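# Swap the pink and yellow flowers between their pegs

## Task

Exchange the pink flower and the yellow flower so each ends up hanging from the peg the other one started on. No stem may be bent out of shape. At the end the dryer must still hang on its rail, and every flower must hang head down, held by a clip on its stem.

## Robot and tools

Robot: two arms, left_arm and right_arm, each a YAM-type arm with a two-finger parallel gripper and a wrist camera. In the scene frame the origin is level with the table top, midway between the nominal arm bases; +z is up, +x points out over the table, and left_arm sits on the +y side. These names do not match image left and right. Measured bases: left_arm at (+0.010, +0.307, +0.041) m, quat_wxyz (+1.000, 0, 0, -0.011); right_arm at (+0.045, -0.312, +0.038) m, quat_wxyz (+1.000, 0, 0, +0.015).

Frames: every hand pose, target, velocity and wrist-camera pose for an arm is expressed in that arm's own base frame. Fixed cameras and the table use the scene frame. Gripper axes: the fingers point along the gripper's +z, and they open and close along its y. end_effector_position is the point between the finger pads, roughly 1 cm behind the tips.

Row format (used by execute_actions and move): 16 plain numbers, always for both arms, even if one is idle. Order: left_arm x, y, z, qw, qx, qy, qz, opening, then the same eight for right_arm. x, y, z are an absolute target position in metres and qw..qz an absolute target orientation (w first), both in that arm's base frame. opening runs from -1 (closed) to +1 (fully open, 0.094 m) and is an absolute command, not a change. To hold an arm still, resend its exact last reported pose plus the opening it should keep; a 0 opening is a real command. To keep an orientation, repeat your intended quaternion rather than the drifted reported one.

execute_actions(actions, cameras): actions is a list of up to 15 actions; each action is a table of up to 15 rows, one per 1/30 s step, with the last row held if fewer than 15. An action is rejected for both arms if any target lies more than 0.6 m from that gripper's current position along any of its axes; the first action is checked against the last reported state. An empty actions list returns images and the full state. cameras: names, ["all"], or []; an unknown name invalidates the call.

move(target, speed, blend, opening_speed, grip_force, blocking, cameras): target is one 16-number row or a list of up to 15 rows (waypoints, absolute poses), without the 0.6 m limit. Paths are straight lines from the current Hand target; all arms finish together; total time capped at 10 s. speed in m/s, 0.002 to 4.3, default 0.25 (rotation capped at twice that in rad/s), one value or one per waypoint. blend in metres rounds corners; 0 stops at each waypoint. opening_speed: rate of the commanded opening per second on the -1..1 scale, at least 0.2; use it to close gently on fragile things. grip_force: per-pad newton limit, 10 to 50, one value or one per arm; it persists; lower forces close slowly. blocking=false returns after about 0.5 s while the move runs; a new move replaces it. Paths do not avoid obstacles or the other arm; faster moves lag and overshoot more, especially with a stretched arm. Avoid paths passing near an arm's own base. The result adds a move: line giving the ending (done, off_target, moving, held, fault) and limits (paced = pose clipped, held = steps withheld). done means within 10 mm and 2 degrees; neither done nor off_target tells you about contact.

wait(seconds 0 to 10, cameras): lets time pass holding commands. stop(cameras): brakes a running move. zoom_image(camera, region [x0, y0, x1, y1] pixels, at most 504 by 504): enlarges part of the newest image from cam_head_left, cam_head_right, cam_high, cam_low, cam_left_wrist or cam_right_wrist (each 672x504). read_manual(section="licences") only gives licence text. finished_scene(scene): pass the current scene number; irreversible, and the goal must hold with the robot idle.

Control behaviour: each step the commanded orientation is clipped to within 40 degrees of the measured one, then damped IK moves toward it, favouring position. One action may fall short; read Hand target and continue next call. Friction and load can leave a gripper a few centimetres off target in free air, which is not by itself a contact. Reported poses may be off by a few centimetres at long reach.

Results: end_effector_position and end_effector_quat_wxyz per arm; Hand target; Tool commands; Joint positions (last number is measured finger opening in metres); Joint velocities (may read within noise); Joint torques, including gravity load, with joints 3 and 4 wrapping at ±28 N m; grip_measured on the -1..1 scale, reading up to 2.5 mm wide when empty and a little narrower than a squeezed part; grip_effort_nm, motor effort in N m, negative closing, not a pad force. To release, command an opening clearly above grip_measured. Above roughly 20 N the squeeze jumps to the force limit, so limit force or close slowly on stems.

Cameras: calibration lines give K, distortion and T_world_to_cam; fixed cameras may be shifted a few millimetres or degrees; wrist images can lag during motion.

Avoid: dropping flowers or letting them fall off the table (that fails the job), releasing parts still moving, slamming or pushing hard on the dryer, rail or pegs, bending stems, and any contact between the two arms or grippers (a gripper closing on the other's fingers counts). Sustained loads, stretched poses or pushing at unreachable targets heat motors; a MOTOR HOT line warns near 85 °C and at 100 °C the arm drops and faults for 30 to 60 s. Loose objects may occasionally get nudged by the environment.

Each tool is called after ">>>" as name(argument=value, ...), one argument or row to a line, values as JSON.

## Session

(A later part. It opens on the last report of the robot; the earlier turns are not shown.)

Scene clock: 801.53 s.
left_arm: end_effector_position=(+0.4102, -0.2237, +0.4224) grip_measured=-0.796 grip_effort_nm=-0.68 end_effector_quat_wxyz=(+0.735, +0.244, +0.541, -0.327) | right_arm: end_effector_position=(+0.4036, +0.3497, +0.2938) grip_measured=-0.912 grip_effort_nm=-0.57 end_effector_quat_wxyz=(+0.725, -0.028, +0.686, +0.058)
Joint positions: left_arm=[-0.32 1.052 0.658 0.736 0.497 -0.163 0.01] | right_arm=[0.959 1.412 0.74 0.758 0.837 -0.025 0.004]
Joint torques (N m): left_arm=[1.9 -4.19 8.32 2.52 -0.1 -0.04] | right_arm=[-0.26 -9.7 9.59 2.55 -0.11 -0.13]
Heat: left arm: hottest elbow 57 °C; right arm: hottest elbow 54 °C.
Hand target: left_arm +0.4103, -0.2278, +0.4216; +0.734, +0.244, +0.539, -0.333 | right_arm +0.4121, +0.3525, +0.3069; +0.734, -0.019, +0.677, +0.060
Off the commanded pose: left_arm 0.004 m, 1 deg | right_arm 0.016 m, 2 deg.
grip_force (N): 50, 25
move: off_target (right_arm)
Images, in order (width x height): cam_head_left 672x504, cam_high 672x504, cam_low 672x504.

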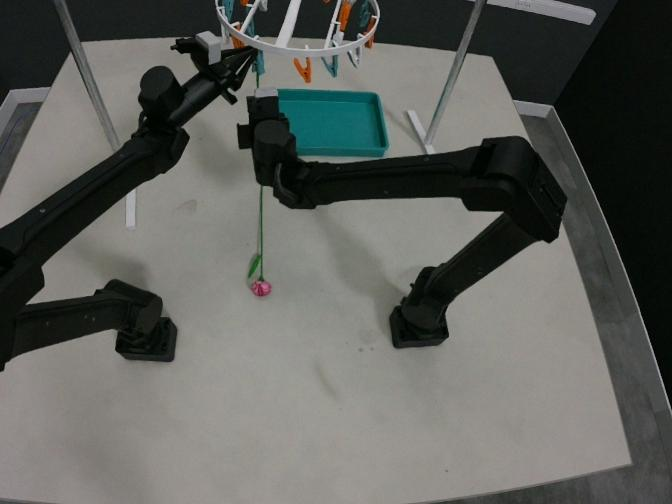

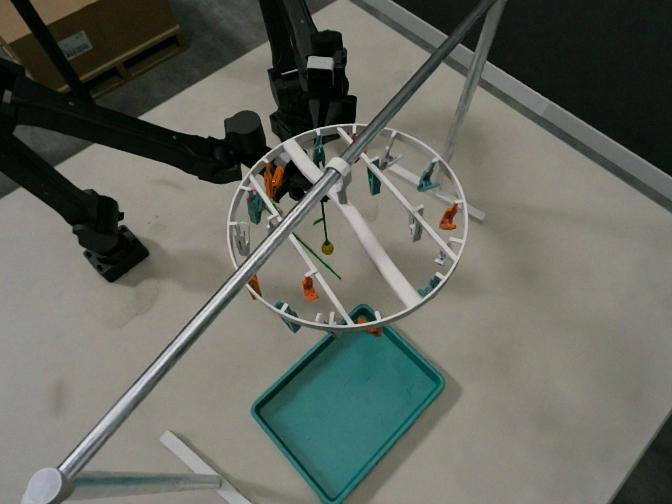

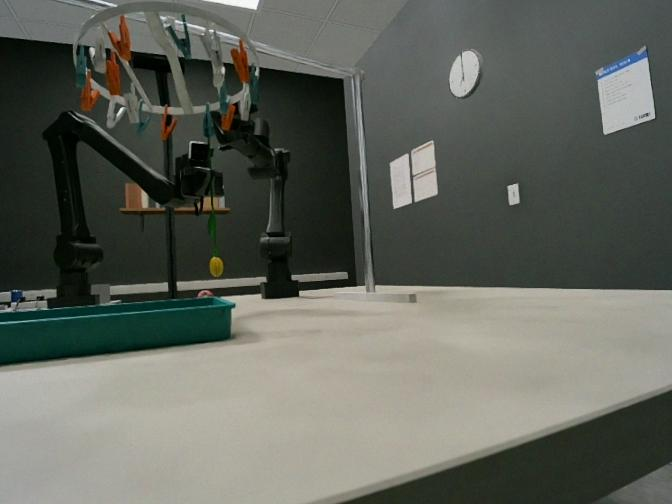

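>>> move(
  target=[0.4104, -0.2278, 0.4217, 0.7346, 0.2440, 0.5386, -0.3327, -0.25, 0.4125, 0.353, 0.307, 0.7338, -0.0195, 0.6766, 0.0597, -1],
  speed=0.05,
  opening_speed=0.5,
  cameras=["cam_low", "cam_high", "cam_head_left", "cam_left_wrist"],
)

>>> zoom_image(
  camera="cam_low",
  region=[190, 100, 230, 150],
)

>>> zoom_image(
  camera="cam_head_left",
  region=[240, 46, 280, 96],
)

Scene clock: 806.07 s.
left_arm: end_effector_position=(+0.4102, -0.2237, +0.4224) grip_measured=-0.253 grip_effort_nm=0.06 end_effector_quat_wxyz=(+0.735, +0.244, +0.541, -0.327) | right_arm: end_effector_position=(+0.4036, +0.3498, +0.2941) grip_measured=-0.912 grip_effort_nm=-0.57 end_effector_quat_wxyz=(+0.725, -0.028, +0.685, +0.058)
Joint positions: left_arm=[-0.32 1.052 0.658 0.736 0.497 -0.164 0.035] | right_arm=[0.959 1.412 0.74 0.759 0.836 -0.026 0.004]
Joint torques (N m): left_arm=[1.9 -4.19 8.32 2.52 -0.09 -0.03] | right_arm=[-0.38 -9.88 9.65 2.52 -0.08 -0.09]
Heat: left arm: hottest elbow 57 °C; right arm: hottest elbow 54 °C.
Hand target: left_arm +0.4103, -0.2278, +0.4217; +0.735, +0.244, +0.539, -0.333 | right_arm +0.4120, +0.3526, +0.3069; +0.734, -0.019, +0.677, +0.060
Off the commanded pose: left_arm 0.004 m, 1 deg | right_arm 0.016 m, 2 deg.
grip_force (N): 50, 25
move: off_target (right_arm)
camera_calibration:
cam_left_wrist: T_world_to_cam=[[-0.738902, -0.673632, -0.0156008, 0.158903], [-0.0793781, 0.110014, -0.990755, 0.513476], [0.669121, -0.730833, -0.134762, -0.288587], [0, 0, 0, 1]] pos_world=[0.351272, -0.160356, 0.472318]
Images, in order (width x height): cam_head_left 672x504, cam_high 672x504, cam_low 672x504, cam_left_wrist 672x504.

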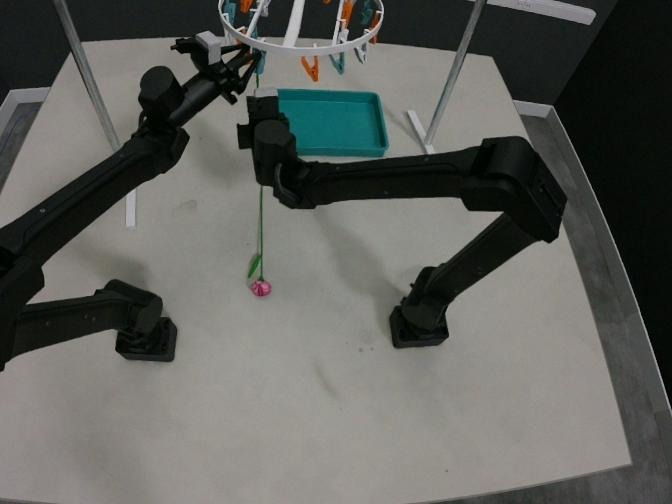

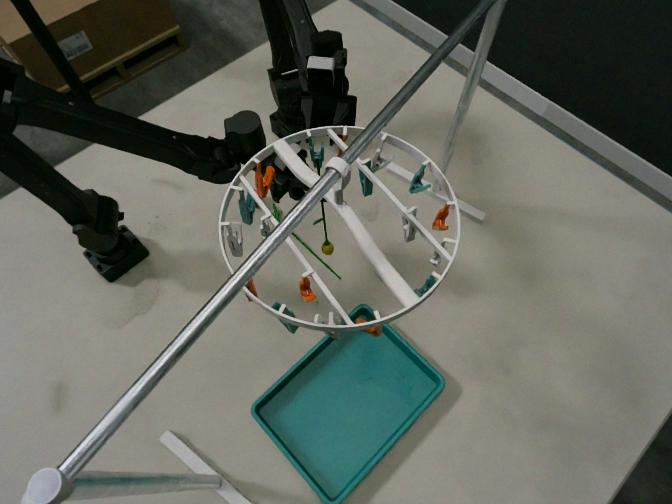

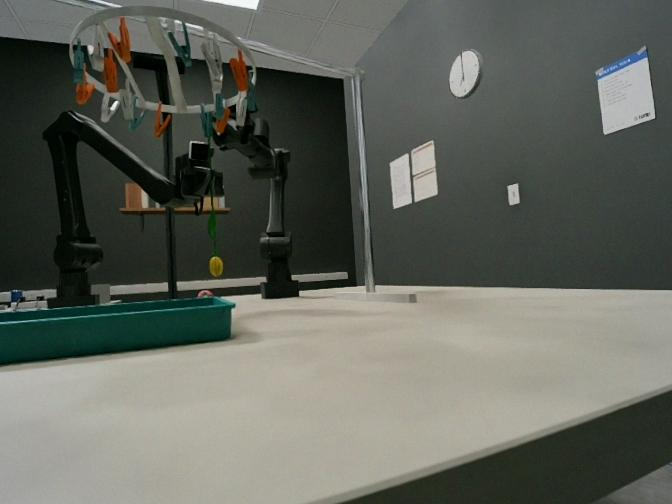

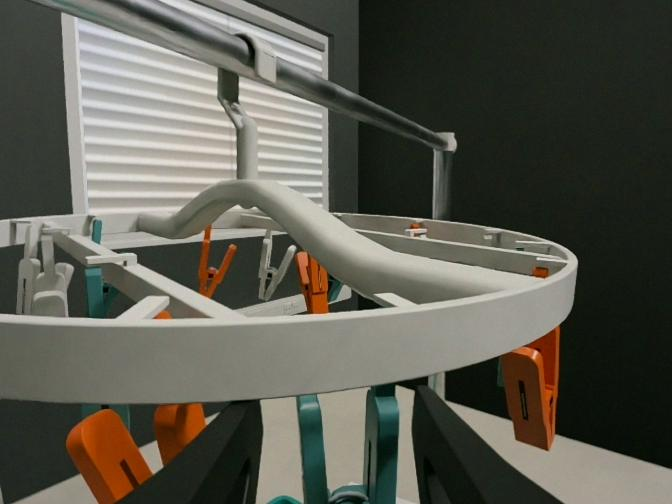

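Scaled by 10.080 from the camera's 672x504 image, which has a finer 960x720 frame.

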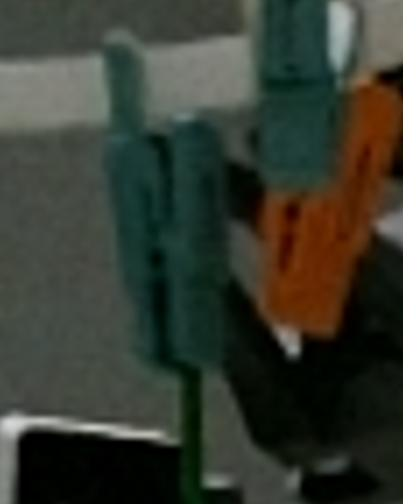

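Scaled by 10.080 from the camera's 672x504 image, which has a finer 960x720 frame.

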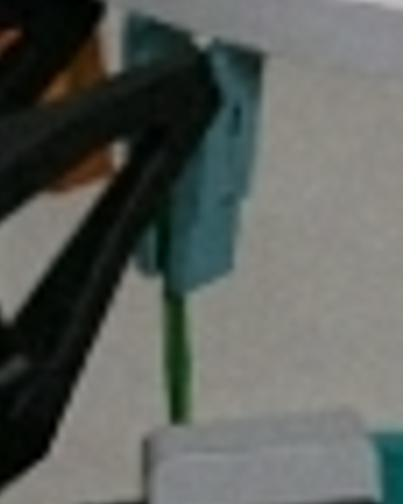

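>>> move(
  target=[
    [0.4104, -0.2278, 0.4217, 0.7346, 0.2440, 0.5386, -0.3327, -0.25, 0.4125, 0.353, 0.304, 0.7338, -0.0195, 0.6766, 0.0597, -0.3],
    [0.383, -0.1975, 0.410, 0.7346, 0.2440, 0.5386, -0.3327, -0.25, 0.363, 0.345, 0.301, 0.7338, -0.0195, 0.6766, 0.0597, -0.3],
    [0.355, -0.1664, 0.400, 0.7346, 0.2440, 0.5386, -0.3327, -0.25, 0.310, 0.337, 0.300, 0.7338, -0.0195, 0.6766, 0.0597, -0.3],
  ],
  speed=[0.05, 0.06, 0.2],
  blend=[0, 0.01, 0],
  opening_speed=0.6,
  cameras=["cam_low", "cam_high", "cam_head_left", "cam_left_wrist", "cam_right_wrist"],
)

Scene clock: 825.90 s.
left_arm: end_effector_position=(+0.3576, -0.1710, +0.3921) grip_measured=-0.252 grip_effort_nm=0.06 end_effector_quat_wxyz=(+0.726, +0.246, +0.548, -0.335) | right_arm: end_effector_position=(+0.3148, +0.3373, +0.2995) grip_measured=-0.301 grip_effort_nm=0.08 end_effector_quat_wxyz=(+0.732, -0.015, +0.679, +0.059)
Joint positions: left_arm=[-0.178 0.868 0.478 0.745 0.644 -0.229 0.035] | right_arm=[1.153 1.278 0.605 0.828 1.045 -0.076 0.033]
Joint torques (N m): left_arm=[3.31 -3.43 8.27 2.61 0.02 -0.06] | right_arm=[1.44 -8.59 6.54 2.33 0.04 -0.11]
Heat: left arm: hottest elbow 57 °C; right arm: hottest elbow 54 °C.
Hand target: left_arm +0.3550, -0.1665, +0.4000; +0.735, +0.244, +0.539, -0.332 | right_arm +0.3101, +0.3370, +0.2999; +0.733, -0.020, +0.677, +0.060
Off the commanded pose: left_arm 0.010 m, 2 deg | right_arm 0.005 m, 1 deg.
grip_force (N): 50, 25
move: done
camera_calibration:
cam_left_wrist: T_world_to_cam=[[-0.749324, -0.662201, -0.00158408, 0.155206], [-0.0996264, 0.115098, -0.988346, 0.480578], [0.654666, -0.740433, -0.152218, -0.208646], [0, 0, 0, 1]] pos_world=[0.300771, -0.107025, 0.443464]
cam_right_wrist: T_world_to_cam=[[0.112221, -0.992489, -0.0487109, 0.312954], [-0.346117, 0.00690926, -0.938166, 0.427937], [0.931456, 0.122142, -0.342741, -0.142929], [0, 0, 0, 1]] pos_world=[0.246128, 0.325104, 0.367732]
Images, in order (width x height): cam_head_left 672x504, cam_high 672x504, cam_low 672x504, cam_left_wrist 672x504, cam_right_wrist 672x504.

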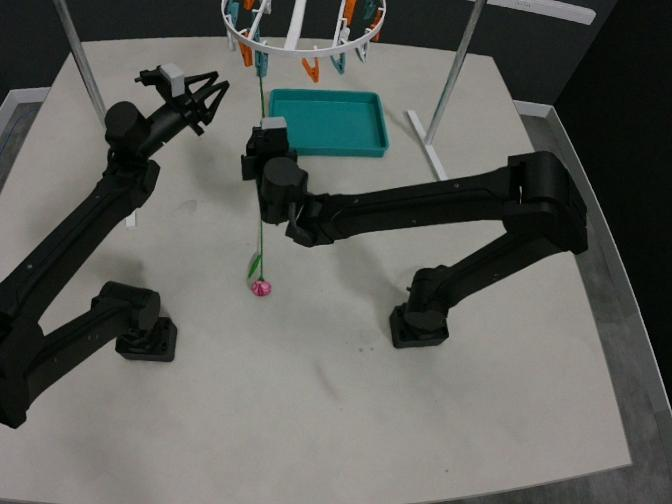

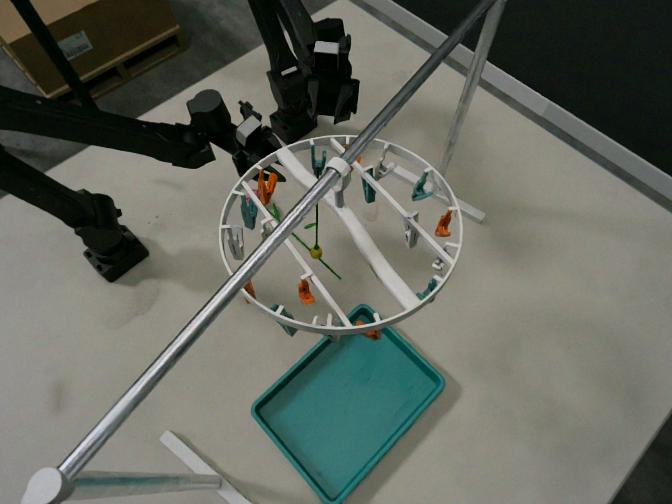

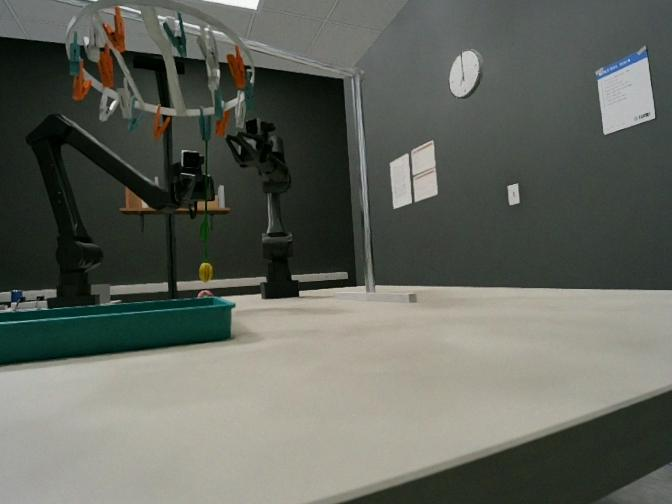

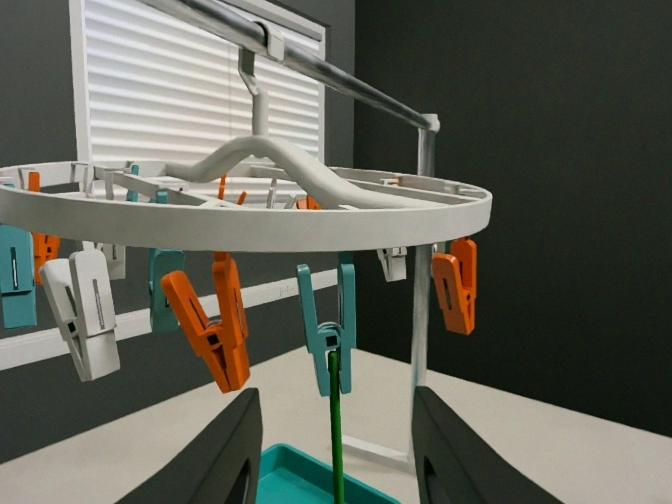

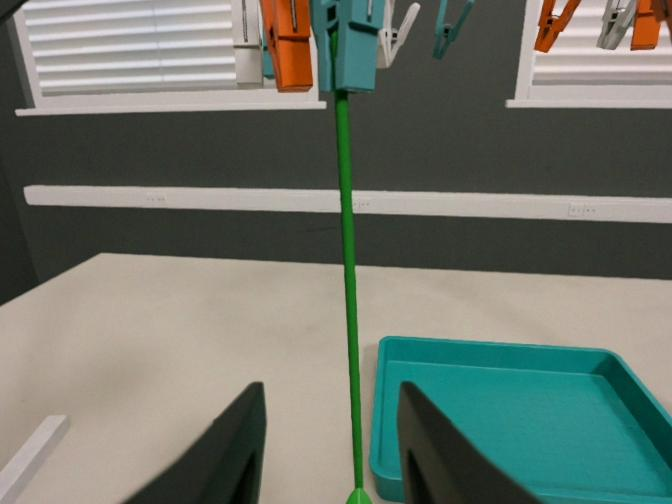

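>>> move(
  target=[
    [0.335, -0.145, 0.370, 0.7346, 0.2440, 0.5386, -0.3327, -0.25, 0.295, 0.240, 0.310, 0.6888, -0.1601, 0.6888, 0.1601, -0.2],
    [0.300, -0.165, 0.250, 0.3736, 0.1999, 0.9020, -0.0828, 0.2, 0.330, 0.080, 0.345, 0.6803, -0.3001, 0.5608, 0.3640, 0.1],
    [0.315, -0.246, 0.085, -0.0218, -0.0113, 0.9997, -0.0002, 0.2, 0.440, 0.028, 0.405, 0.6803, -0.3001, 0.5608, 0.3640, 0.2],
  ],
  speed=0.35,
  blend=[0.03, 0.03, 0],
  cameras=["cam_low", "cam_high", "cam_head_left", "cam_left_wrist", "cam_right_wrist"],
)

Scene clock: 848.60 s.
left_arm: end_effector_position=(+0.3019, -0.2313, +0.0723) grip_measured=+0.198 grip_effort_nm=0.06 end_effector_quat_wxyz=(-0.033, -0.011, +0.999, +0.010) | right_arm: end_effector_position=(+0.4307, +0.0344, +0.3851) grip_measured=+0.198 grip_effort_nm=0.07 end_effector_quat_wxyz=(+0.670, -0.291, +0.571, +0.373)
Joint positions: left_arm=[-0.641 1.51 0.98 -1.105 0.024 -0.662 0.056] | right_arm=[-0.31 1.237 0.697 1.114 -1.239 0.585 0.056]
Joint torques (N m): left_arm=[1.96 -8.82 10.15 -0.13 0.12 -0.06] | right_arm=[-0.21 -6.3 11.4 1.74 0.24 0.18]
Heat: left arm: hottest elbow 58 °C; right arm: hottest elbow 52 °C.
Hand target: left_arm +0.3144, -0.2455, +0.0852; -0.022, -0.011, +1.000, +0.000 | right_arm +0.4389, +0.0281, +0.4046; +0.680, -0.300, +0.561, +0.364
Off the commanded pose: left_arm 0.023 m, 2 deg | right_arm 0.023 m, 2 deg.
grip_force (N): 50, 25
move: off_target (left_arm, right_arm); blend cut to 0 m at target 2; target 2's new opening was sent with left_arm's hand 0.035 m and 3 deg from that target; target 3's new opening was sent with right_arm's hand 0.023 m and 2 deg from that target
camera_calibration:
cam_left_wrist: T_world_to_cam=[[0.00705175, -0.999675, -0.0244804, -0.231668], [-0.877287, -0.0179338, 0.479631, 0.263771], [-0.479914, 0.0180941, -0.877129, 0.304847], [0, 0, 0, 1]] pos_world=[0.379337, -0.232379, 0.135206]
cam_right_wrist: T_world_to_cam=[[0.835489, -0.54892, -0.0253895, -0.332243], [-0.156532, -0.193452, -0.968542, 0.487375], [0.526741, 0.813181, -0.247551, -0.0706058], [0, 0, 0, 1]] pos_world=[0.391066, -0.0306756, 0.446129]
Images, in order (width x height): cam_head_left 672x504, cam_high 672x504, cam_low 672x504, cam_left_wrist 672x504, cam_right_wrist 672x504.

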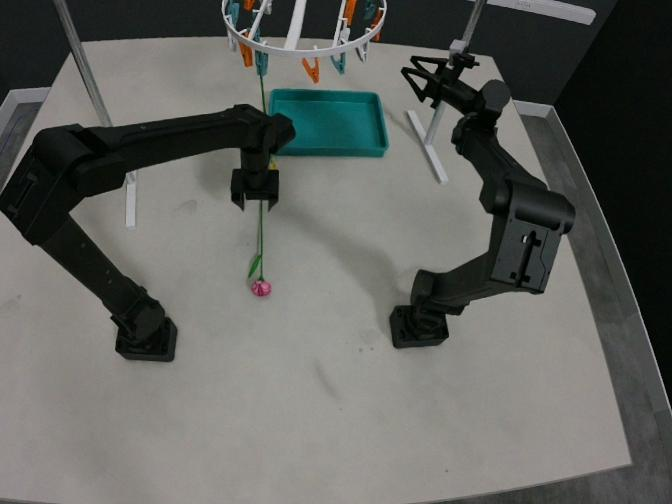

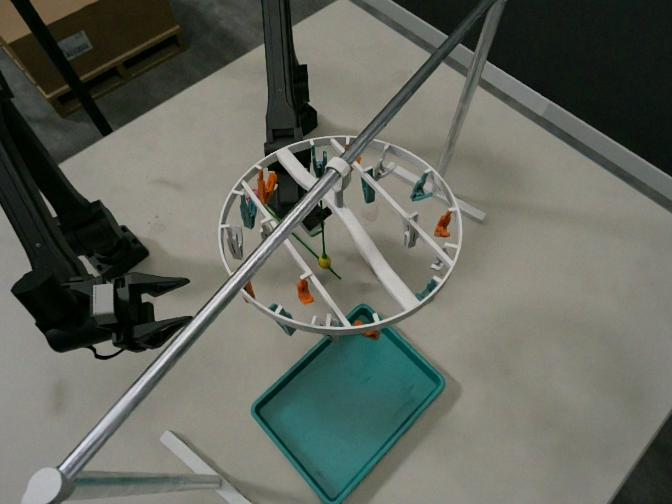

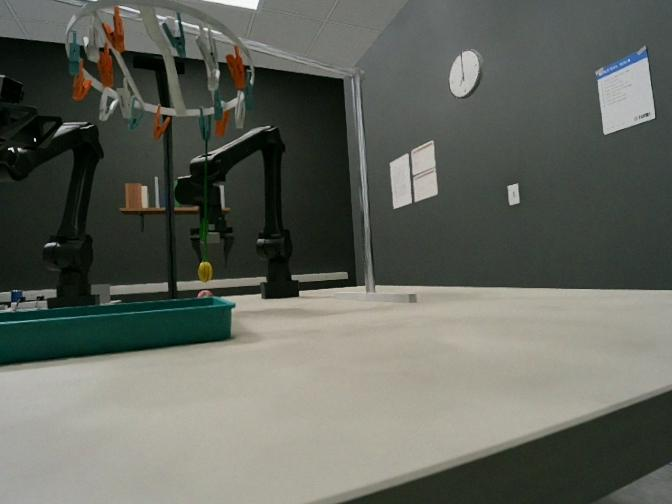

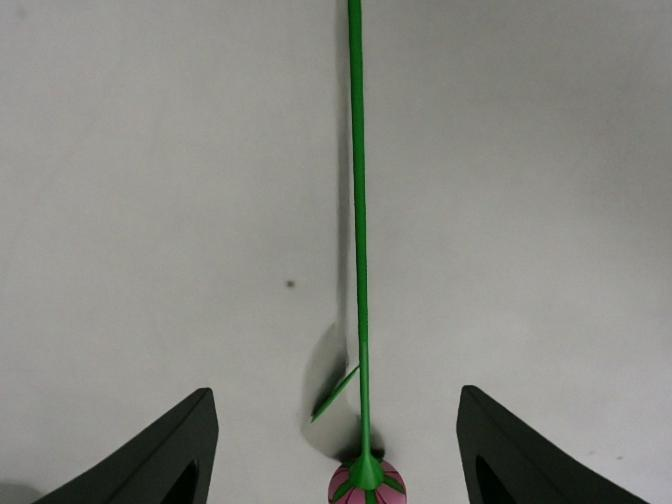

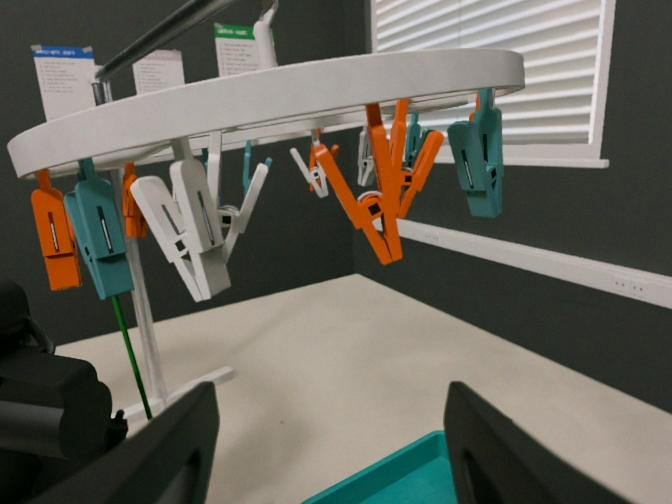

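>>> move(
  target=[0.294, -0.250, 0.026, -0.0218, -0.0288, 0.9994, -0.0006, 0.0, 0.440, 0.028, 0.405, 0.6803, -0.3001, 0.5608, 0.3640, 0.2],
  speed=0.15,
  cameras=["cam_left_wrist"],
)

Scene clock: 859.73 s.
left_arm: end_effector_position=(+0.2933, -0.2439, +0.0281) grip_measured=+0.002 grip_effort_nm=-0.12 end_effector_quat_wxyz=(-0.024, -0.029, +0.999, +0.003) | right_arm: end_effector_position=(+0.4307, +0.0344, +0.3851) grip_measured=+0.199 grip_effort_nm=0.07 end_effector_quat_wxyz=(+0.670, -0.291, +0.571, +0.373)
Joint positions: left_arm=[-0.68 1.569 0.911 -0.953 0.028 -0.737 0.047] | right_arm=[-0.31 1.237 0.697 1.114 -1.239 0.585 0.056]
Joint torques (N m): left_arm=[1.85 -9 6.42 0.87 0.1 -0.08] | right_arm=[-0.15 -6.36 11.41 1.68 0.26 0.19]
Heat: left arm: hottest elbow 57 °C; right arm: hottest elbow 51 °C.
Hand target: left_arm +0.2939, -0.2500, +0.0261; -0.022, -0.029, +0.999, -0.001 | right_arm +0.4389, +0.0281, +0.4046; +0.680, -0.300, +0.561, +0.364
Off the commanded pose: left_arm 0.006 m, 0 deg | right_arm 0.023 m, 2 deg.
grip_force (N): 50, 25
move: off_target (right_arm)
camera_calibration:
cam_left_wrist: T_world_to_cam=[[0.043253, -0.999003, -0.0110929, -0.256172], [-0.884672, -0.0434572, 0.464184, 0.273661], [-0.464203, -0.0102637, -0.88567, 0.250874], [0, 0, 0, 1]] pos_world=[0.369637, -0.241449, 0.0923205]
Images, in order (width x height): cam_left_wrist 672x504.

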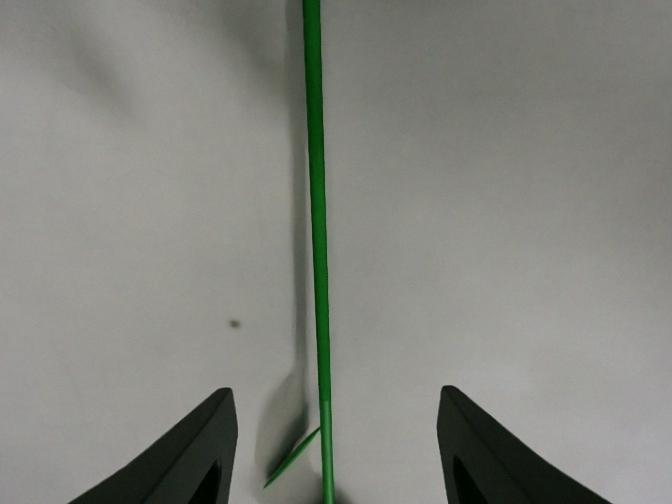

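>>> move(
  target=[
    [0.293, -0.236, -0.006, -0.0218, -0.022, 0.9995, -0.0005, -0.1, 0.440, 0.028, 0.405, 0.6803, -0.3001, 0.5608, 0.3640, 0.2],
    [0.293, -0.236, -0.022, -0.0218, -0.022, 0.9995, -0.0005, -0.1, 0.440, 0.028, 0.405, 0.6803, -0.3001, 0.5608, 0.3640, 0.2],
  ],
  speed=[0.1, 0.05],
  blend=[0.01, 0],
  cameras=["cam_left_wrist", "cam_low"],
)

Scene clock: 871.17 s.
left_arm: end_effector_position=(+0.2897, -0.2390, -0.0167) grip_measured=-0.098 grip_effort_nm=-0.12 end_effector_quat_wxyz=(-0.021, -0.021, +1.000, -0.001) | right_arm: end_effector_position=(+0.4307, +0.0344, +0.3851) grip_measured=+0.199 grip_effort_nm=0.08 end_effector_quat_wxyz=(+0.670, -0.291, +0.571, +0.373)
Joint positions: left_arm=[-0.676 1.639 0.845 -0.807 0.028 -0.717 0.042] | right_arm=[-0.31 1.237 0.697 1.114 -1.239 0.585 0.056]
Joint torques (N m): left_arm=[3.43 -8.88 5.35 0.9 0.05 0.17] | right_arm=[-0.26 -6.24 11.43 1.7 0.27 0.18]
Heat: left arm: hottest elbow 55 °C; right arm: hottest elbow 51 °C.
Hand target: left_arm +0.2929, -0.2360, -0.0219; -0.022, -0.022, +1.000, -0.001 | right_arm +0.4389, +0.0281, +0.4046; +0.680, -0.300, +0.561, +0.364
Off the commanded pose: left_arm 0.007 m, 0 deg | right_arm 0.023 m, 2 deg.
grip_force (N): 50, 25
move: off_target (right_arm); blend cut to 0.008 m at target 1
camera_calibration:
cam_left_wrist: T_world_to_cam=[[0.0280488, -0.999598, -0.00422385, -0.247194], [-0.888502, -0.0268671, 0.458085, 0.296424], [-0.458014, -0.00909585, -0.888898, 0.208077], [0, 0, 0, 1]] pos_world=[0.365609, -0.237238, 0.0481276]
Images, in order (width x height): cam_low 672x504, cam_left_wrist 672x504.

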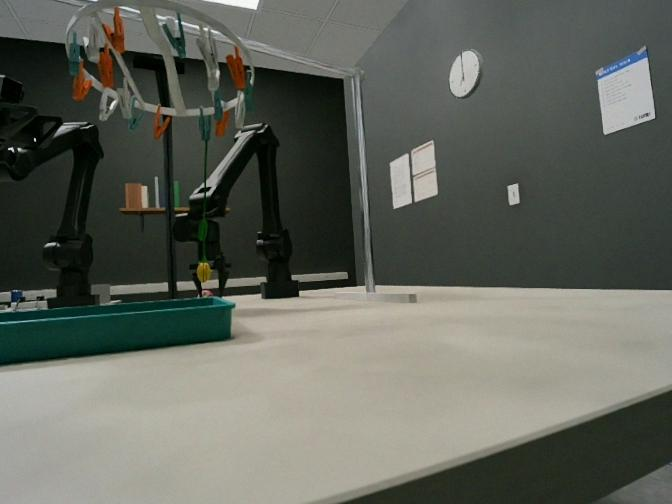

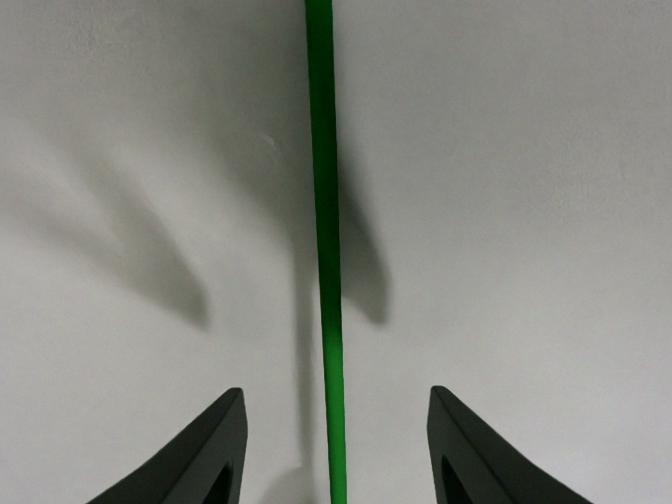

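>>> move(
  target=[0.293, -0.236, -0.033, -0.0218, -0.022, 0.9995, -0.0005, -0.3, 0.440, 0.028, 0.405, 0.6803, -0.3001, 0.5608, 0.3640, 0.2],
  speed=0.04,
  cameras=["cam_left_wrist"],
)

Scene clock: 877.60 s.
left_arm: end_effector_position=(+0.2898, -0.2390, -0.0277) grip_measured=-0.298 grip_effort_nm=-0.12 end_effector_quat_wxyz=(-0.021, -0.021, +1.000, -0.001) | right_arm: end_effector_position=(+0.4307, +0.0344, +0.3851) grip_measured=+0.199 grip_effort_nm=0.08 end_effector_quat_wxyz=(+0.670, -0.291, +0.571, +0.373)
Joint positions: left_arm=[-0.676 1.664 0.837 -0.775 0.028 -0.717 0.033] | right_arm=[-0.31 1.237 0.697 1.114 -1.239 0.585 0.056]
Joint torques (N m): left_arm=[3.43 -8.94 5.18 0.96 0.05 0.17] | right_arm=[-0.26 -6.24 11.4 1.68 0.25 0.17]
Heat: left arm: hottest elbow 54 °C; right arm: hottest elbow 51 °C.
Hand target: left_arm +0.2929, -0.2359, -0.0329; -0.022, -0.022, +1.000, +0.000 | right_arm +0.4389, +0.0281, +0.4046; +0.680, -0.300, +0.561, +0.364
Off the commanded pose: left_arm 0.007 m, 0 deg | right_arm 0.023 m, 2 deg.
grip_force (N): 50, 25
move: off_target (right_arm)
camera_calibration:
cam_left_wrist: T_world_to_cam=[[0.0281373, -0.999594, -0.00450234, -0.247266], [-0.888334, -0.0270702, 0.458398, 0.301477], [-0.458334, -0.00889854, -0.888735, 0.198414], [0, 0, 0, 1]] pos_world=[0.36571, -0.237239, 0.0370273]
Images, in order (width x height): cam_left_wrist 672x504.

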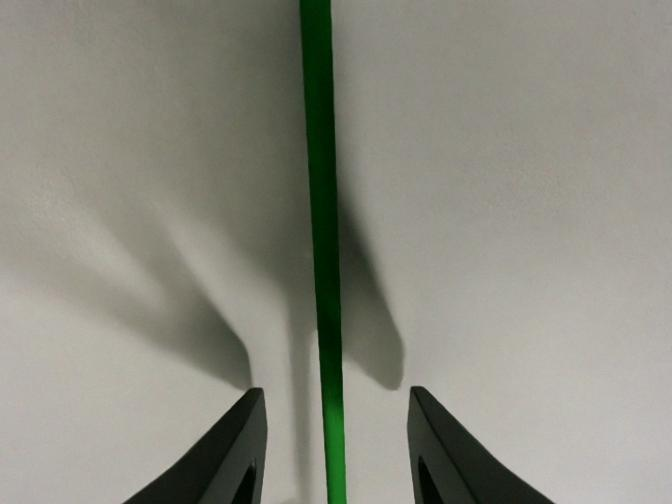

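>>> move(
  target=[
    [0.293, -0.236, -0.0365, -0.0218, -0.022, 0.9995, -0.0005, -0.4, 0.440, 0.028, 0.405, 0.6803, -0.3001, 0.5608, 0.3640, 0.2],
    [0.293, -0.236, -0.0365, -0.0218, -0.022, 0.9995, -0.0005, -1, 0.440, 0.028, 0.405, 0.6803, -0.3001, 0.5608, 0.3640, 0.2],
  ],
  speed=0.03,
  grip_force=[25, 50],
  opening_speed=0.8,
  cameras=["cam_left_wrist"],
)

Scene clock: 883.57 s.
left_arm: end_effector_position=(+0.2908, -0.2399, -0.0304) grip_measured=-0.922 grip_effort_nm=-0.54 end_effector_quat_wxyz=(-0.020, -0.021, +1.000, -0.002) | right_arm: end_effector_position=(+0.4306, +0.0344, +0.3851) grip_measured=+0.199 grip_effort_nm=0.08 end_effector_quat_wxyz=(+0.670, -0.292, +0.571, +0.373)
Joint positions: left_arm=[-0.676 1.672 0.837 -0.765 0.028 -0.717 0.004] | right_arm=[-0.31 1.237 0.697 1.114 -1.239 0.585 0.056]
Joint torques (N m): left_arm=[3.37 -8.94 4.97 0.9 0.05 0.16] | right_arm=[-0.09 -6.3 11.4 1.69 0.26 0.18]
Heat: left arm: hottest elbow 54 °C; right arm: hottest elbow 51 °C.
Hand target: left_arm +0.2928, -0.2360, -0.0364; -0.022, -0.022, +1.000, +0.000 | right_arm +0.4389, +0.0281, +0.4046; +0.680, -0.300, +0.561, +0.364
Off the commanded pose: left_arm 0.008 m, 0 deg | right_arm 0.023 m, 2 deg.
grip_force (N): 25, 50
move: off_target (right_arm)
camera_calibration:
cam_left_wrist: T_world_to_cam=[[0.0276558, -0.999614, -0.0025133, -0.247995], [-0.889441, -0.025755, 0.456324, 0.30414], [-0.456213, -0.0103846, -0.88981, 0.195592], [0, 0, 0, 1]] pos_world=[0.366605, -0.238035, 0.0346294]
Images, in order (width x height): cam_left_wrist 672x504.

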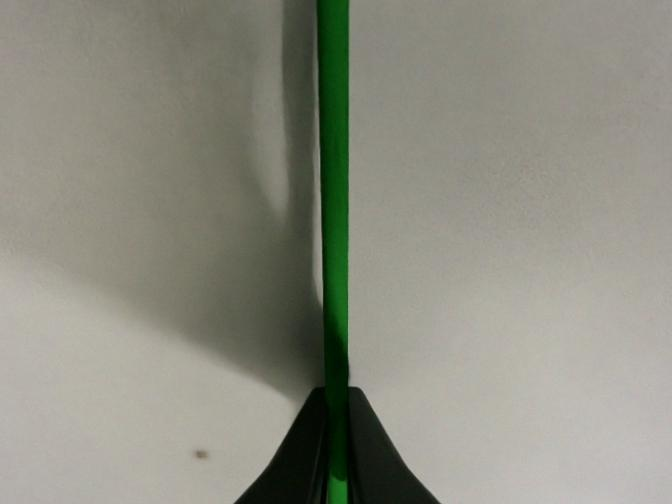

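>>> move(
  target=[
    [0.290, -0.238, -0.008, -0.0218, -0.0175, 0.9996, -0.0004, -1, 0.440, 0.028, 0.415, 0.6803, -0.3001, 0.5608, 0.3640, 0.2],
    [0.200, -0.215, 0.005, -0.0218, -0.0175, 0.9996, -0.0004, -1, 0.445, 0.022, 0.435, 0.6682, -0.3181, 0.5509, 0.3858, 0.2],
    [0.250, -0.200, 0.130, 0.3736, 0.1999, 0.9020, -0.0828, -1, 0.448, 0.018, 0.450, 0.6682, -0.3181, 0.5509, 0.3858, 0.2],
    [0.330, -0.262, 0.230, 0.6601, 0.2534, 0.6601, -0.2534, -1, 0.450, 0.017, 0.455, 0.6682, -0.3181, 0.5509, 0.3858, 0.2],
  ],
  speed=[0.1, 0.25, 0.3, 0.3],
  blend=[0.01, 0.03, 0.04, 0],
  cameras=["cam_low", "cam_high", "cam_head_left", "cam_left_wrist", "cam_right_wrist"],
)

Scene clock: 942.27 s.
left_arm: end_effector_position=(+0.3255, -0.2641, +0.2265) grip_measured=-0.924 grip_effort_nm=-0.60 end_effector_quat_wxyz=(+0.652, +0.255, +0.666, -0.258) | right_arm: end_effector_position=(+0.4414, +0.0243, +0.4368) grip_measured=+0.199 grip_effort_nm=0.07 end_effector_quat_wxyz=(+0.662, -0.313, +0.557, +0.393)
Joint positions: left_arm=[-0.638 1.055 0.297 0.74 0.104 -0.009 0.004] | right_arm=[-0.334 1.278 0.845 1.218 -1.306 0.791 0.056]
Joint torques (N m): left_arm=[3.37 -2.84 7.23 3.17 0.15 0.16] | right_arm=[-0.38 -7.3 11.69 0.83 0.36 0.19]
Heat: left arm: hottest elbow 51 °C; right arm: hottest elbow 53 °C.
Hand target: left_arm +0.3299, -0.2620, +0.2300; +0.660, +0.253, +0.660, -0.253 | right_arm +0.4489, +0.0172, +0.4545; +0.668, -0.318, +0.551, +0.385
Off the commanded pose: left_arm 0.006 m, 1 deg | right_arm 0.021 m, 1 deg.
grip_force (N): 25, 50
move: off_target (right_arm)
camera_calibration:
cam_left_wrist: T_world_to_cam=[[-0.671437, -0.741056, -0.00275198, 0.023374], [-0.321853, 0.294957, -0.899673, 0.424235], [0.66752, -0.603188, -0.436557, -0.185321], [0, 0, 0, 1]] pos_world=[0.275941, -0.219593, 0.300833]
cam_right_wrist: T_world_to_cam=[[0.870438, -0.492097, -0.013349, -0.367459], [-0.129466, -0.202673, -0.97065, 0.526383], [0.474949, 0.846619, -0.240124, -0.0365656], [0, 0, 0, 1]] pos_world=[0.405366, -0.0431847, 0.497249]
Images, in order (width x height): cam_head_left 672x504, cam_high 672x504, cam_low 672x504, cam_left_wrist 672x504, cam_right_wrist 672x504.

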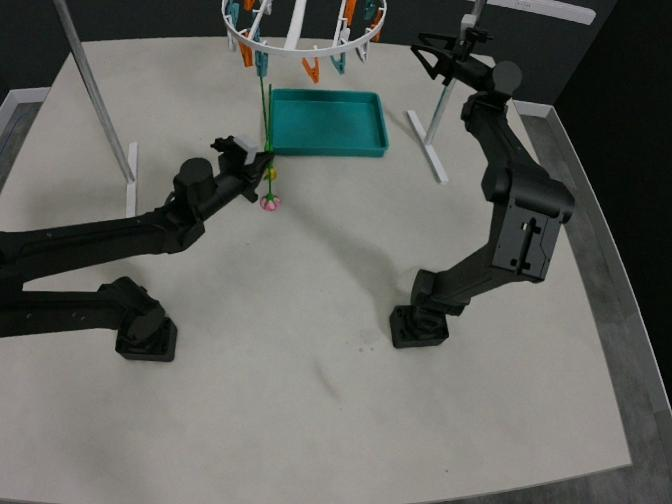

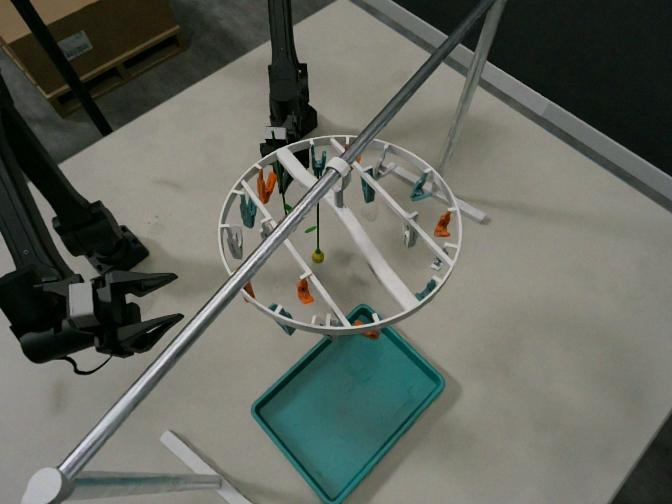

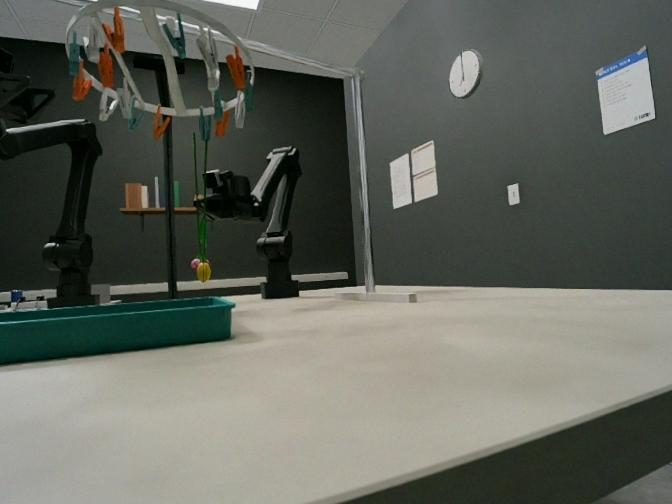

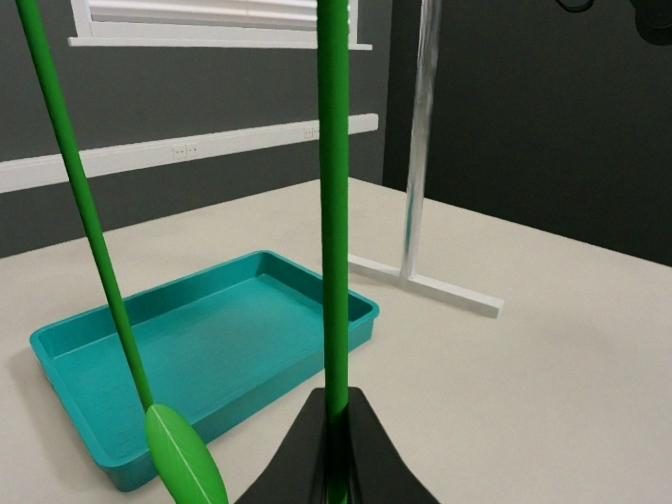

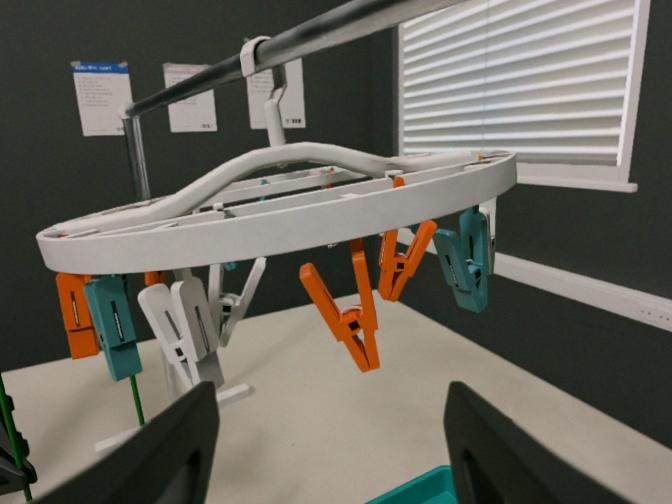

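>>> zoom_image(
  camera="cam_right_wrist",
  region=[250, 200, 450, 400],
)

Scaled by 2.520 from the camera's 672x504 image, which has a finer 960x720 frame.

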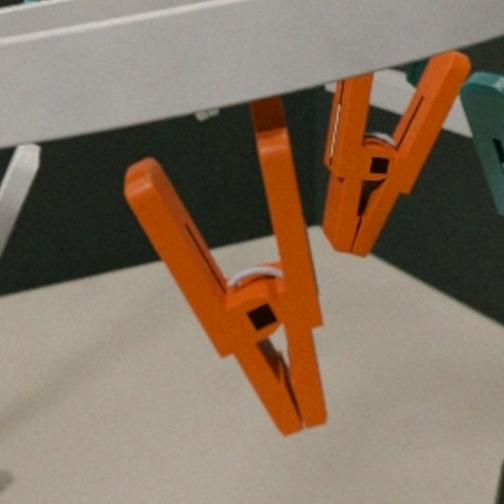

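>>> move(
  target=[
    [0.320, -0.262, 0.190, 0.6647, 0.2419, 0.6647, -0.2419, -1, 0.470, 0.040, 0.459, 0.6743, -0.3159, 0.5363, 0.3972, 0.2],
    [0.336, -0.435, 0.192, 0.6830, 0.1830, 0.6830, -0.1830, -1, 0.480, 0.063, 0.463, 0.6743, -0.3159, 0.5363, 0.3972, 0.2],
  ],
  speed=[0.2, 0.25],
  blend=[0.03, 0],
  grip_force=[25, 50],
  cameras=["cam_low", "cam_high", "cam_left_wrist", "cam_right_wrist"],
)

>>> zoom_image(
  camera="cam_right_wrist",
  region=[230, 220, 460, 450],
)

Scene clock: 964.37 s.
left_arm: end_effector_position=(+0.3293, -0.4200, +0.1764) grip_measured=-0.924 grip_effort_nm=-0.60 end_effector_quat_wxyz=(+0.671, +0.192, +0.695, -0.174) | right_arm: end_effector_position=(+0.4748, +0.0596, +0.4374) grip_measured=+0.199 grip_effort_nm=0.07 end_effector_quat_wxyz=(+0.661, -0.297, +0.553, +0.410)
Joint positions: left_arm=[-1.077 1.589 0.592 0.951 -0.554 -0.009 0.004] | right_arm=[-0.22 1.313 0.89 1.05 -1.202 0.658 0.056]
Joint torques (N m): left_arm=[2.32 -8.06 8.55 2.71 -0.09 0.15] | right_arm=[1.26 -9.82 12.03 0.85 0.47 -0.12]
Heat: left arm: hottest elbow 52 °C; right arm: hottest elbow 55 °C.
Hand target: left_arm +0.3352, -0.4341, +0.1921; +0.683, +0.183, +0.683, -0.183 | right_arm +0.4784, +0.0630, +0.4626; +0.675, -0.316, +0.536, +0.398
Off the commanded pose: left_arm 0.023 m, 2 deg | right_arm 0.026 m, 4 deg.
grip_force (N): 25, 50
move: off_target (left_arm, right_arm); blend cut to 0.0206 m at target 1
camera_calibration:
cam_left_wrist: T_world_to_cam=[[-0.49544, -0.868134, -0.0296983, -0.196314], [-0.38348, 0.249272, -0.889273, 0.425714], [0.779411, -0.429193, -0.456411, -0.264004], [0, 0, 0, 1]] pos_world=[0.271759, -0.389854, 0.252252]
cam_right_wrist: T_world_to_cam=[[0.873368, -0.484324, -0.0515503, -0.364363], [-0.147381, -0.161914, -0.975737, 0.546769], [0.464226, 0.859775, -0.212791, -0.0897443], [0, 0, 0, 1]] pos_world=[0.440468, -0.0107805, 0.495623]
Images, in order (width x height): cam_high 672x504, cam_low 672x504, cam_left_wrist 672x504, cam_right_wrist 672x504.

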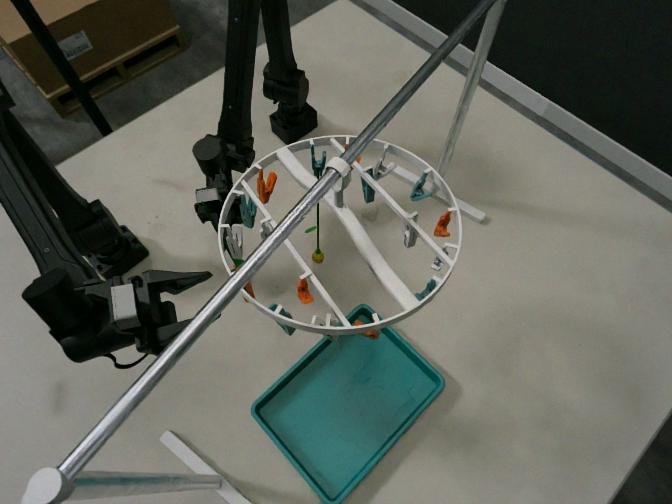

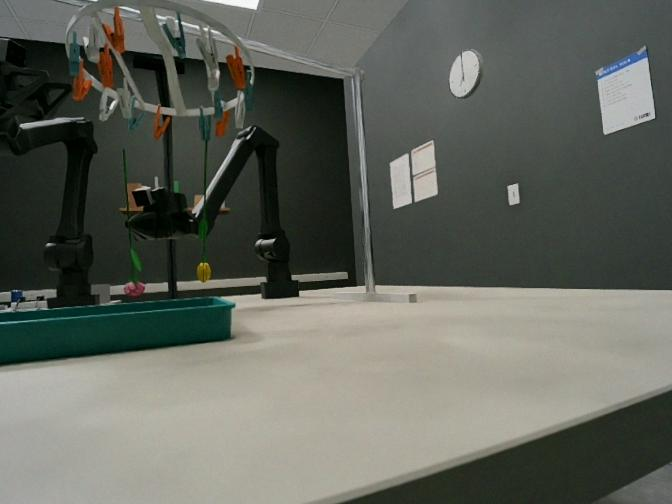

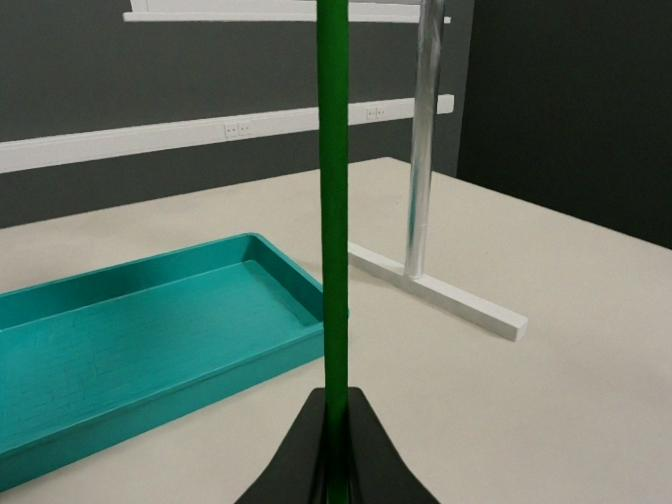

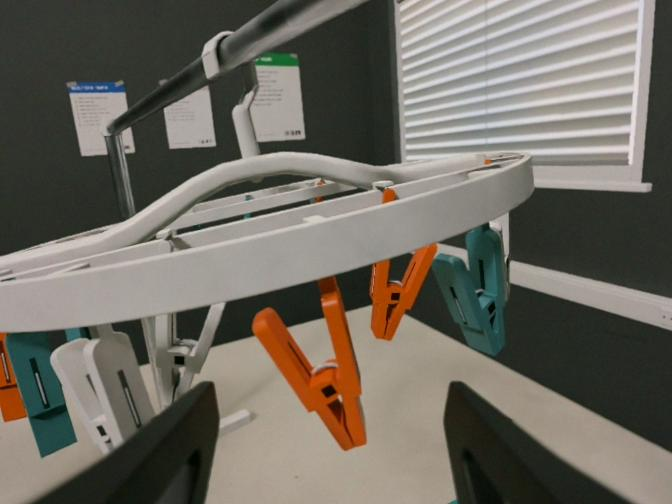

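Scaled by 2.191 from the camera's 672x504 image, which has a finer 960x720 frame.

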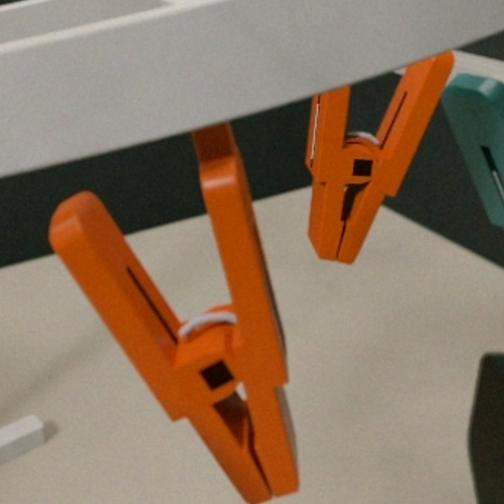

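>>> move(
  target=[0.336, -0.435, 0.192, 0.6830, 0.1830, 0.6830, -0.1830, -1, 0.499, 0.107, 0.452, 0.6743, -0.3159, 0.5363, 0.3972, 0.2],
  speed=0.08,
  cameras=["cam_right_wrist"],
)

>>> zoom_image(
  camera="cam_right_wrist",
  region=[200, 270, 480, 504],
)

Scene clock: 977.23 s.
left_arm: end_effector_position=(+0.3294, -0.4200, +0.1762) grip_measured=-0.924 grip_effort_nm=-0.60 end_effector_quat_wxyz=(+0.671, +0.192, +0.695, -0.174) | right_arm: end_effector_position=(+0.4898, +0.1035, +0.4307) grip_measured=+0.199 grip_effort_nm=0.08 end_effector_quat_wxyz=(+0.663, -0.301, +0.551, +0.407)
Joint positions: left_arm=[-1.077 1.59 0.592 0.951 -0.555 -0.009 0.004] | right_arm=[-0.107 1.319 0.9 0.913 -1.109 0.5 0.056]
Joint torques (N m): left_arm=[2.32 -8.18 8.55 2.71 -0.08 0.15] | right_arm=[1.32 -8.94 12.23 0.98 0.37 -0.11]
Heat: left arm: hottest elbow 51 °C; right arm: hottest elbow 57 °C.
Hand target: left_arm +0.3353, -0.4341, +0.1921; +0.683, +0.183, +0.683, -0.183 | right_arm +0.4976, +0.1068, +0.4515; +0.675, -0.316, +0.536, +0.398
Off the commanded pose: left_arm 0.023 m, 2 deg | right_arm 0.024 m, 3 deg.
grip_force (N): 25, 50
move: off_target (left_arm, right_arm)
camera_calibration:
cam_right_wrist: T_world_to_cam=[[0.87406, -0.484233, -0.0392015, -0.362182], [-0.136975, -0.168217, -0.976187, 0.545238], [0.466107, 0.858616, -0.21336, -0.136479], [0, 0, 0, 1]] pos_world=[0.454867, 0.033521, 0.488937]
Images, in order (width x height): cam_right_wrist 672x504.

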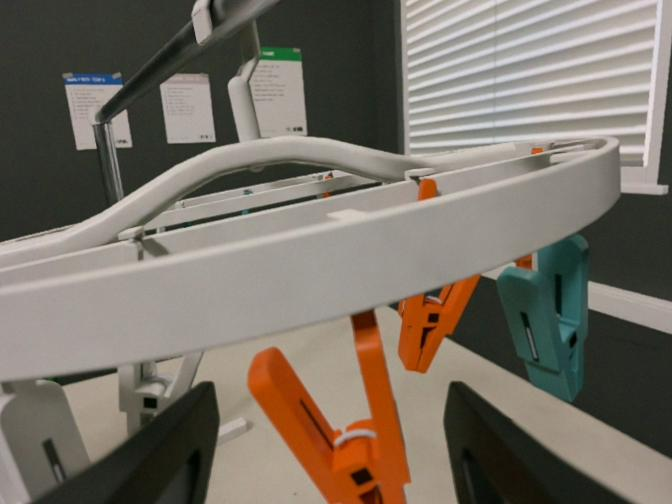

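Scaled by 1.800 from the camera's 672x504 image, which has a finer 960x720 frame.

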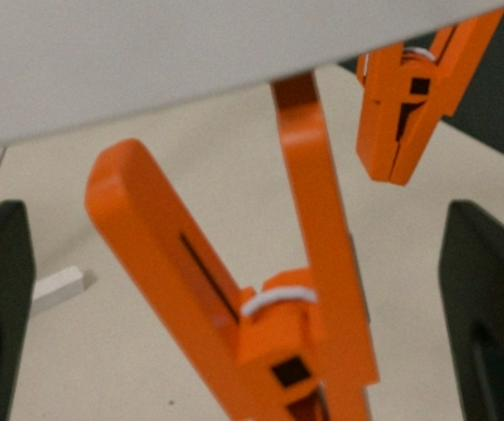

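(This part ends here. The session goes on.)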